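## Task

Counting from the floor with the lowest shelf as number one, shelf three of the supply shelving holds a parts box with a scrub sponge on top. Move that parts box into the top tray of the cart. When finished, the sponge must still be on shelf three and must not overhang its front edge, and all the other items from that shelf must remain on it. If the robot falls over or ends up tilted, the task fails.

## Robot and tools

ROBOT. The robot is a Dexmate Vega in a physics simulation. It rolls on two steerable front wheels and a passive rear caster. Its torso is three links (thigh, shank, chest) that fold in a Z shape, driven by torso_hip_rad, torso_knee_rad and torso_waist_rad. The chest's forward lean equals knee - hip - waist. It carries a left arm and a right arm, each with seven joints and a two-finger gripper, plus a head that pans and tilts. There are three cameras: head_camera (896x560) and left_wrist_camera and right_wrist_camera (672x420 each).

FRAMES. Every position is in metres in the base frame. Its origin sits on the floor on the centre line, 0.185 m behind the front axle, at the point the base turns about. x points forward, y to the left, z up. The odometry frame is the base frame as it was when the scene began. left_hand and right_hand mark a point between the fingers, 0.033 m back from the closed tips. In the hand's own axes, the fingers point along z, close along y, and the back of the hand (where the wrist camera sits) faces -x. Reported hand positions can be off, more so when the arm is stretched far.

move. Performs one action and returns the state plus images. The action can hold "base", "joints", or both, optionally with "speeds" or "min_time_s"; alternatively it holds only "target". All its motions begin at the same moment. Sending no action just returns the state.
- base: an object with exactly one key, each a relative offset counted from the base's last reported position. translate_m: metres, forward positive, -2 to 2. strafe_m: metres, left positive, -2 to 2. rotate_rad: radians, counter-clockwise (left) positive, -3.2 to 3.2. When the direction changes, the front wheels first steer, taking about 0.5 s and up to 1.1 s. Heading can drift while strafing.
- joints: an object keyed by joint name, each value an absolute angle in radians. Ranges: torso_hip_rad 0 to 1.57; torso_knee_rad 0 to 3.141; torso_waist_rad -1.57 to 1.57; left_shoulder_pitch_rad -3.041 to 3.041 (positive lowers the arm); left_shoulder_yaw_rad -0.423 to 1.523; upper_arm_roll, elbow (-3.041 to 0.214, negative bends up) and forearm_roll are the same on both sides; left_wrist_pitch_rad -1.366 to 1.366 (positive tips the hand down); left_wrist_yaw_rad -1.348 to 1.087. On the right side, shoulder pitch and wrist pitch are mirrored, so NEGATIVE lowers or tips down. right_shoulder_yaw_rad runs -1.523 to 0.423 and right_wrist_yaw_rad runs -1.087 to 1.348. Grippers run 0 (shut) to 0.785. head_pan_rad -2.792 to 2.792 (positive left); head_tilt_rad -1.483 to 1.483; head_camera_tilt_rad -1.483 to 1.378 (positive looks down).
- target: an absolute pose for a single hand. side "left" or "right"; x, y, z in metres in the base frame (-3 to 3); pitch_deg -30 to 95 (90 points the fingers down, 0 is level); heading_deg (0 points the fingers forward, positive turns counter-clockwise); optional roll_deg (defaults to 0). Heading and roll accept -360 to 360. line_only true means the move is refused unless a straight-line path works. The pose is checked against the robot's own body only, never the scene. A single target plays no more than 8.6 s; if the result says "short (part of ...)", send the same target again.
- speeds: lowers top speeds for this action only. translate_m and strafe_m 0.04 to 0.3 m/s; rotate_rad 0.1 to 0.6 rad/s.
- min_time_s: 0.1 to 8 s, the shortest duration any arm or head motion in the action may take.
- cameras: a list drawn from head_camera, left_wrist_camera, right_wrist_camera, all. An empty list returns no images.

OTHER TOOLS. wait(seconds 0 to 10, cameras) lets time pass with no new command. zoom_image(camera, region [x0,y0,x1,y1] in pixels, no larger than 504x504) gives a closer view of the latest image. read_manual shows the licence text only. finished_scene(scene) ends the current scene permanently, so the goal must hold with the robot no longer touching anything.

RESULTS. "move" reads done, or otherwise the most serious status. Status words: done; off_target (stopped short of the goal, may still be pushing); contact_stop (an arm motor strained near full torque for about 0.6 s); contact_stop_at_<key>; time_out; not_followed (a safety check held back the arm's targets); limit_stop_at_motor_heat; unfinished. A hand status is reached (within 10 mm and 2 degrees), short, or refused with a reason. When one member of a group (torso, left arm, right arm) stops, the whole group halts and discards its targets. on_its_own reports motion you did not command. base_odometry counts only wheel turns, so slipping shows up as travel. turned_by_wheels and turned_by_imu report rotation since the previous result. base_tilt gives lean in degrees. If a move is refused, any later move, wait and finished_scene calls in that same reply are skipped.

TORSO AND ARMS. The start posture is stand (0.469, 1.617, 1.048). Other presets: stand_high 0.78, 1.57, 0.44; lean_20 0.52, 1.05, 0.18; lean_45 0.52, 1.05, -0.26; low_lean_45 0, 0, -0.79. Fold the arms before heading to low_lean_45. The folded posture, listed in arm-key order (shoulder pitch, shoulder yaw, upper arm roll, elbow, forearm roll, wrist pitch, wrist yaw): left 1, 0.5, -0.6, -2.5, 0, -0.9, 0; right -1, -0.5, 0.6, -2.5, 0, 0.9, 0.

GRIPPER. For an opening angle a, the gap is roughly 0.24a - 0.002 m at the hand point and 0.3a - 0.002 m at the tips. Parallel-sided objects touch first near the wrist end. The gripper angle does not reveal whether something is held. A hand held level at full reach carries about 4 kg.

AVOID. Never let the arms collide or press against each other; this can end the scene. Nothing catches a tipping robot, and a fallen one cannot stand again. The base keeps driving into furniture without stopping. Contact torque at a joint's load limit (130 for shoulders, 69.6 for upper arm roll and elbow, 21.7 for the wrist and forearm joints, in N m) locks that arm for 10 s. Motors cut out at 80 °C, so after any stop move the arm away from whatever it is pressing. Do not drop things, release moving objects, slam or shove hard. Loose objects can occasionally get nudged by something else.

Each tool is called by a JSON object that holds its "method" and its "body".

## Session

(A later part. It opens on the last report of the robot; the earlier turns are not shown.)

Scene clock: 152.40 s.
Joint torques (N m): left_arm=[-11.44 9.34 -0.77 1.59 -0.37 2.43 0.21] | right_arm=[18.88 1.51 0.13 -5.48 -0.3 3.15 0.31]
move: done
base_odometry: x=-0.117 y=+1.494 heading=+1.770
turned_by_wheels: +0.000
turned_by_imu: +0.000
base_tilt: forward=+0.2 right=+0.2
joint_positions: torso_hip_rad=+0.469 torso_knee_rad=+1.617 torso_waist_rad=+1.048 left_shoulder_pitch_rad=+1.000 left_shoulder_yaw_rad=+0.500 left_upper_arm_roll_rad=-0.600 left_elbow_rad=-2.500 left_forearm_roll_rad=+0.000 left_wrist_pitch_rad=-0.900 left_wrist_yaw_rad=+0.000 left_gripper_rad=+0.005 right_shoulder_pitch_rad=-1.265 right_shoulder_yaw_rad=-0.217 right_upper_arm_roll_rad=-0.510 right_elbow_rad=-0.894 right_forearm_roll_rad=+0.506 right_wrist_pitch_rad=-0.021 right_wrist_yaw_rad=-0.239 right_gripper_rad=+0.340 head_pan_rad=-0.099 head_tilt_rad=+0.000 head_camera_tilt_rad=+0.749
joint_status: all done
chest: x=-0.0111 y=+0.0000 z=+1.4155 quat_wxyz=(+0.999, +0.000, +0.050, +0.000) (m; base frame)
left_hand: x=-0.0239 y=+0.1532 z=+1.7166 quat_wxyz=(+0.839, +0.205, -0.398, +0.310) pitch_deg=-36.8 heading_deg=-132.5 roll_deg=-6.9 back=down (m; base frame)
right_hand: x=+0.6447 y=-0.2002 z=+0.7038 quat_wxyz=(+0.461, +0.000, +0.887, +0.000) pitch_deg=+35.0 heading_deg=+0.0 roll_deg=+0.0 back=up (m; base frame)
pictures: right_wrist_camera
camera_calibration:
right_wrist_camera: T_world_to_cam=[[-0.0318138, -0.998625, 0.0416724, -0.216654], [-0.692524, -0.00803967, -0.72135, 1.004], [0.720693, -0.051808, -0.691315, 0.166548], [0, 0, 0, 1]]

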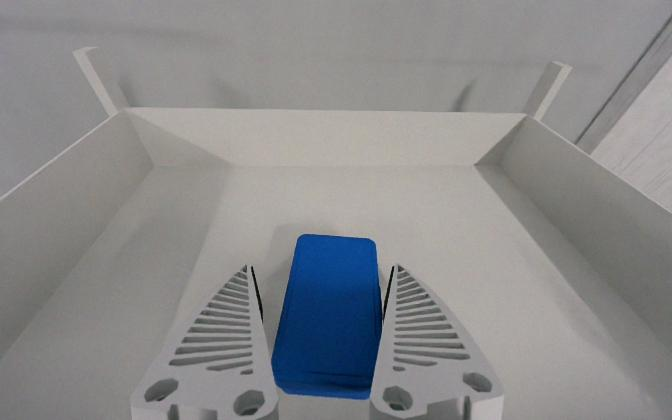

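Box rests flat in the tray. Open wide and retract.

{"method": "move", "body": {"joints": {"right_gripper_rad": 0.66}, "cameras": ["right_wrist_camera"]}}

{"method": "move", "body": {"target": {"side": "right", "x": 0.57, "y": -0.20, "z": 0.80, "pitch_deg": 35, "heading_deg": 0, "line_only": true}, "cameras": ["head_camera", "right_wrist_camera"]}}

Scene clock: 156.27 s.
Joint torques (N m): left_arm=[-10.99 9.49 -0.52 1.67 -0.37 2.97 0.32] | right_arm=[18.82 3.1 1 -5.66 -0.47 3.11 0.2]
move: done
base_odometry: x=-0.117 y=+1.494 heading=+1.770
turned_by_wheels: +0.000
turned_by_imu: +0.001
base_tilt: forward=+0.1 right=+0.2
joint_positions: torso_hip_rad=+0.469 torso_knee_rad=+1.617 torso_waist_rad=+1.048 left_shoulder_pitch_rad=+1.000 left_shoulder_yaw_rad=+0.500 left_upper_arm_roll_rad=-0.600 left_elbow_rad=-2.500 left_forearm_roll_rad=+0.000 left_wrist_pitch_rad=-0.900 left_wrist_yaw_rad=+0.000 left_gripper_rad=+0.005 right_shoulder_pitch_rad=-1.265 right_shoulder_yaw_rad=-0.217 right_upper_arm_roll_rad=-0.510 right_elbow_rad=-0.893 right_forearm_roll_rad=+0.506 right_wrist_pitch_rad=-0.021 right_wrist_yaw_rad=-0.239 right_gripper_rad=+0.660 head_pan_rad=-0.099 head_tilt_rad=+0.000 head_camera_tilt_rad=+0.749
joint_status: all done
chest: x=-0.0111 y=+0.0000 z=+1.4155 quat_wxyz=(+0.999, +0.000, +0.050, +0.000) (m; base frame)
left_hand: x=-0.0239 y=+0.1532 z=+1.7166 quat_wxyz=(+0.839, +0.205, -0.398, +0.310) pitch_deg=-36.8 heading_deg=-132.5 roll_deg=-6.9 back=down (m; base frame)
right_hand: x=+0.6447 y=-0.2002 z=+0.7037 quat_wxyz=(+0.461, +0.000, +0.887, +0.000) pitch_deg=+35.0 heading_deg=+0.0 roll_deg=+0.0 back=up (m; base frame)
pictures: right_wrist_camera
camera_calibration:
right_wrist_camera: T_world_to_cam=[[-0.0318117, -0.998625, 0.0416627, -0.216645], [-0.692577, -0.00803022, -0.721299, 1.00394], [0.720642, -0.0518004, -0.69137, 0.166603], [0, 0, 0, 1]]

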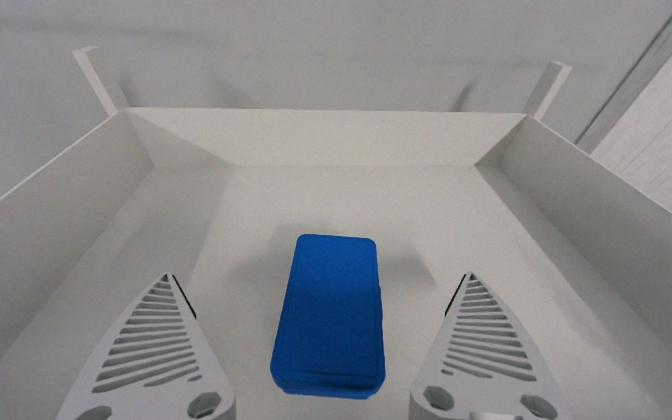

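Scene clock: 160.83 s.
Joint torques (N m): left_arm=[-9.54 10.14 -0.23 2.39 -0.39 3.56 0.26] | right_arm=[4.1 -4.03 6.83 -13.16 -0.64 2.98 -0.54]
move: done
base_odometry: x=-0.117 y=+1.494 heading=+1.770
turned_by_wheels: +0.000
turned_by_imu: +0.001
base_tilt: forward=+0.2 right=+0.3
joint_positions: torso_hip_rad=+0.469 torso_knee_rad=+1.617 torso_waist_rad=+1.048 left_shoulder_pitch_rad=+1.000 left_shoulder_yaw_rad=+0.500 left_upper_arm_roll_rad=-0.600 left_elbow_rad=-2.500 left_forearm_roll_rad=+0.000 left_wrist_pitch_rad=-0.900 left_wrist_yaw_rad=+0.000 left_gripper_rad=+0.005 right_shoulder_pitch_rad=-1.630 right_shoulder_yaw_rad=-0.448 right_upper_arm_roll_rad=-0.401 right_elbow_rad=-1.743 right_forearm_roll_rad=+0.611 right_wrist_pitch_rad=-0.396 right_wrist_yaw_rad=-0.473 right_gripper_rad=+0.660 head_pan_rad=-0.099 head_tilt_rad=+0.000 head_camera_tilt_rad=+0.749
chest: x=-0.0111 y=+0.0000 z=+1.4155 quat_wxyz=(+0.999, +0.000, +0.050, +0.000) (m; base frame)
left_hand: x=-0.0239 y=+0.1532 z=+1.7166 quat_wxyz=(+0.839, +0.205, -0.398, +0.310) pitch_deg=-36.8 heading_deg=-132.5 roll_deg=-6.9 back=down (m; base frame)
right_hand: x=+0.5704 y=-0.1999 z=+0.7987 quat_wxyz=(+0.461, +0.000, +0.887, +0.000) pitch_deg=+35.0 heading_deg=+0.0 roll_deg=+0.0 back=up (m; base frame)
right_hand_status: reached (straight line, planned for 3.0 s): 1 mm and 0.0 deg off.
pictures: head_camera, right_wrist_camera
camera_calibration:
head_camera: T_world_to_cam=[[-0.0809385, -0.99652, 0.0199194, -0.00730763], [-0.746627, 0.047378, -0.663554, 0.972041], [0.660301, -0.0685794, -0.747863, 1.12191], [0, 0, 0, 1]]
right_wrist_camera: T_world_to_cam=[[-0.0314169, -0.998642, 0.0415479, -0.222802], [-0.69269, -0.00821289, -0.721189, 1.021], [0.720551, -0.0514373, -0.691491, 0.286009], [0, 0, 0, 1]]

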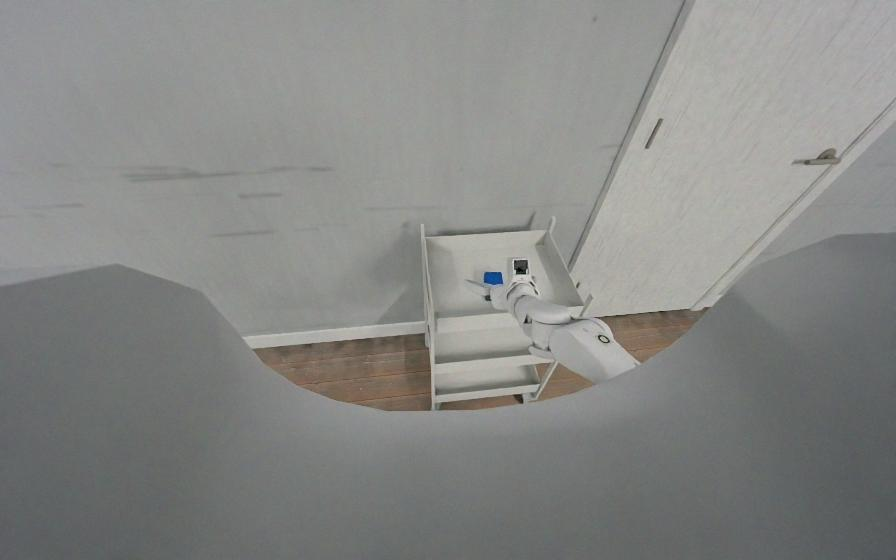

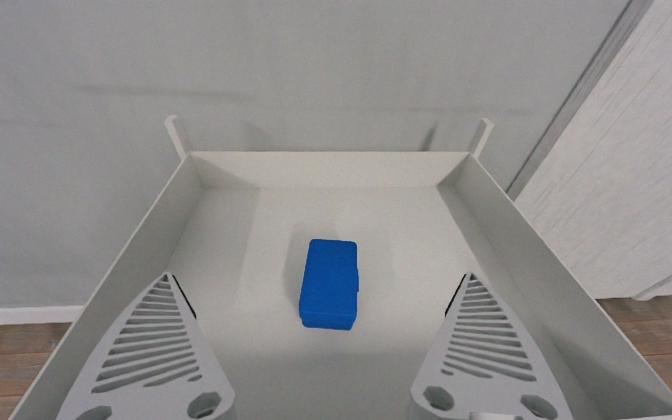

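{"method": "move", "body": {"target": {"side": "right", "x": 0.48, "y": -0.26, "z": 0.98, "pitch_deg": 35, "heading_deg": 0, "line_only": true}, "cameras": ["head_camera"]}}

{"method": "move", "body": {"joints": {"head_pan_rad": 2.07, "head_camera_tilt_rad": 0.3}, "cameras": ["head_camera"]}}

Scene clock: 165.70 s.
Joint torques (N m): left_arm=[-10.28 9.71 -0.52 1.81 -0.37 3.14 0.24] | right_arm=[-0.14 -6.15 7.51 -11 -0.37 3.21 -0.4]
move: done
base_odometry: x=-0.117 y=+1.494 heading=+1.770
turned_by_wheels: +0.000
turned_by_imu: +0.001
base_tilt: forward=+0.2 right=+0.3
joint_positions: torso_hip_rad=+0.469 torso_knee_rad=+1.617 torso_waist_rad=+1.048 left_shoulder_pitch_rad=+1.000 left_shoulder_yaw_rad=+0.500 left_upper_arm_roll_rad=-0.600 left_elbow_rad=-2.500 left_forearm_roll_rad=+0.000 left_wrist_pitch_rad=-0.900 left_wrist_yaw_rad=+0.000 left_gripper_rad=+0.005 right_shoulder_pitch_rad=-2.024 right_shoulder_yaw_rad=-0.639 right_upper_arm_roll_rad=+0.106 right_elbow_rad=-2.512 right_forearm_roll_rad=+1.004 right_wrist_pitch_rad=-0.801 right_wrist_yaw_rad=-0.672 right_gripper_rad=+0.660 head_pan_rad=-0.099 head_tilt_rad=+0.000 head_camera_tilt_rad=+0.749
chest: x=-0.0111 y=+0.0000 z=+1.4155 quat_wxyz=(+0.999, +0.000, +0.050, +0.000) (m; base frame)
left_hand: x=-0.0239 y=+0.1532 z=+1.7166 quat_wxyz=(+0.839, +0.205, -0.398, +0.310) pitch_deg=-36.8 heading_deg=-132.5 roll_deg=-6.9 back=down (m; base frame)
right_hand: x=+0.4808 y=-0.2597 z=+0.9780 quat_wxyz=(+0.461, +0.001, +0.887, +0.000) pitch_deg=+35.0 heading_deg=+0.0 roll_deg=+0.1 back=up (m; base frame)
right_hand_status: reached (straight line, planned for 2.8 s): 2 mm and 0.1 deg off.
pictures: head_camera
camera_calibration:
head_camera: T_world_to_cam=[[-0.0809383, -0.99652, 0.0199194, -0.0073076], [-0.746626, 0.0473779, -0.663554, 0.972041], [0.660301, -0.0685793, -0.747863, 1.1219], [0, 0, 0, 1]]

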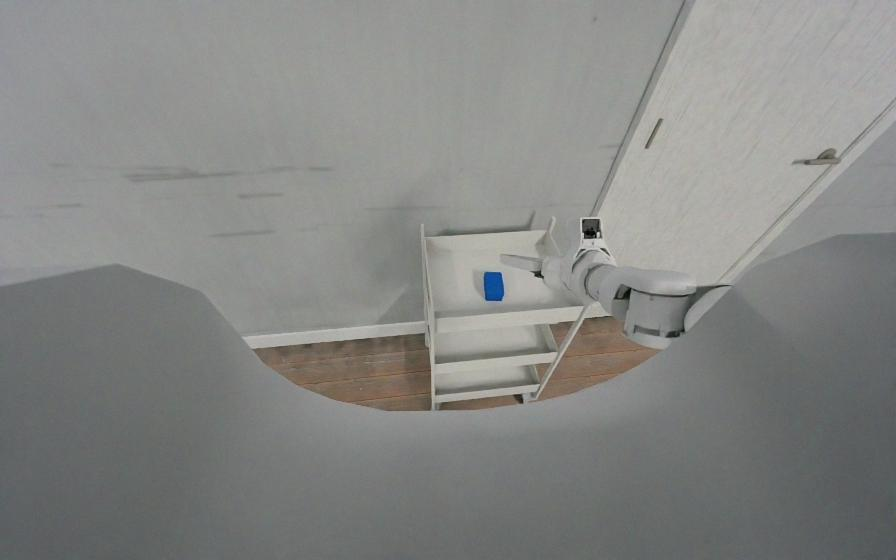

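Scene clock: 167.80 s.
Joint torques (N m): left_arm=[-11 9.49 -0.46 1.25 -0.47 2.63 0.23] | right_arm=[0.21 -5.9 7.44 -11.55 -0.3 2.33 -0.34]
move: done
base_odometry: x=-0.117 y=+1.494 heading=+1.770
turned_by_wheels: +0.000
turned_by_imu: +0.001
base_tilt: forward=+0.2 right=+0.3
joint_positions: torso_hip_rad=+0.469 torso_knee_rad=+1.617 torso_waist_rad=+1.048 left_shoulder_pitch_rad=+1.000 left_shoulder_yaw_rad=+0.500 left_upper_arm_roll_rad=-0.600 left_elbow_rad=-2.500 left_forearm_roll_rad=+0.000 left_wrist_pitch_rad=-0.900 left_wrist_yaw_rad=+0.000 left_gripper_rad=+0.005 right_shoulder_pitch_rad=-2.027 right_shoulder_yaw_rad=-0.640 right_upper_arm_roll_rad=+0.111 right_elbow_rad=-2.518 right_forearm_roll_rad=+1.008 right_wrist_pitch_rad=-0.805 right_wrist_yaw_rad=-0.674 right_gripper_rad=+0.660 head_pan_rad=+2.069 head_tilt_rad=+0.000 head_camera_tilt_rad=+0.301
joint_status: all done
chest: x=-0.0111 y=+0.0000 z=+1.4155 quat_wxyz=(+0.999, +0.000, +0.050, +0.000) (m; base frame)
left_hand: x=-0.0239 y=+0.1532 z=+1.7166 quat_wxyz=(+0.839, +0.205, -0.398, +0.310) pitch_deg=-36.8 heading_deg=-132.5 roll_deg=-6.9 back=down (m; base frame)
right_hand: x=+0.4799 y=-0.2599 z=+0.9796 quat_wxyz=(+0.461, +0.000, +0.887, +0.000) pitch_deg=+35.0 heading_deg=+0.0 roll_deg=+0.0 back=up (m; base frame)
pictures: head_camera
camera_calibration:
head_camera: T_world_to_cam=[[0.870688, 0.486884, -0.0696151, 0.199884], [0.0608017, -0.247008, -0.967104, 1.48523], [-0.488063, 0.837813, -0.24467, 0.286067], [0, 0, 0, 1]]

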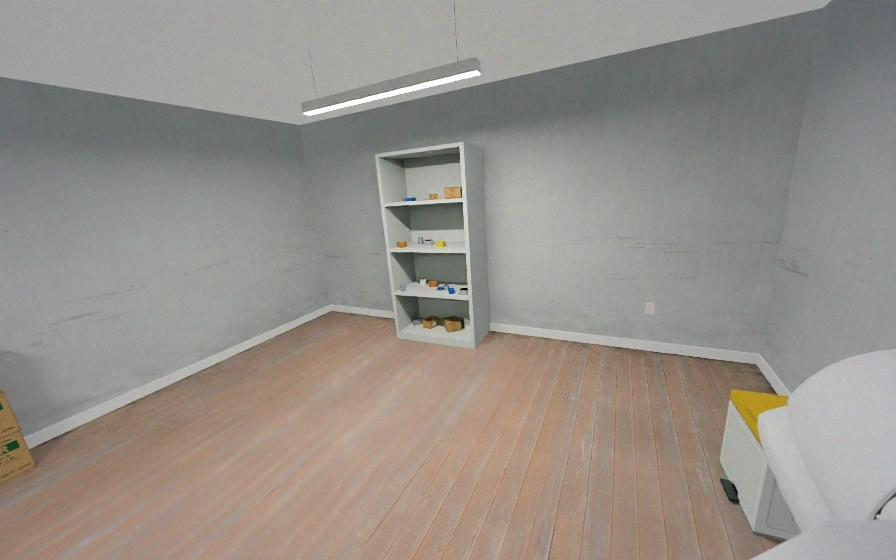

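{"method": "zoom_image", "body": {"camera": "head_camera", "region": [370, 200, 490, 270]}}

Scaled by 4.200 from the camera's 896x560 image, which has a finer 960x600 frame.

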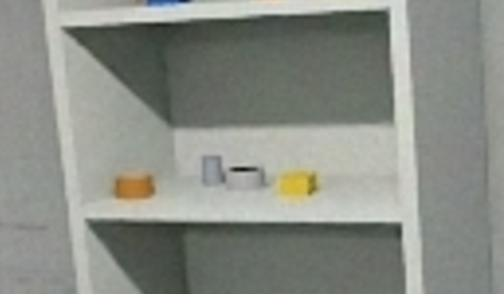

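{"method": "finished_scene", "body": {"scene": 3}}

The scene is finished: the task was done.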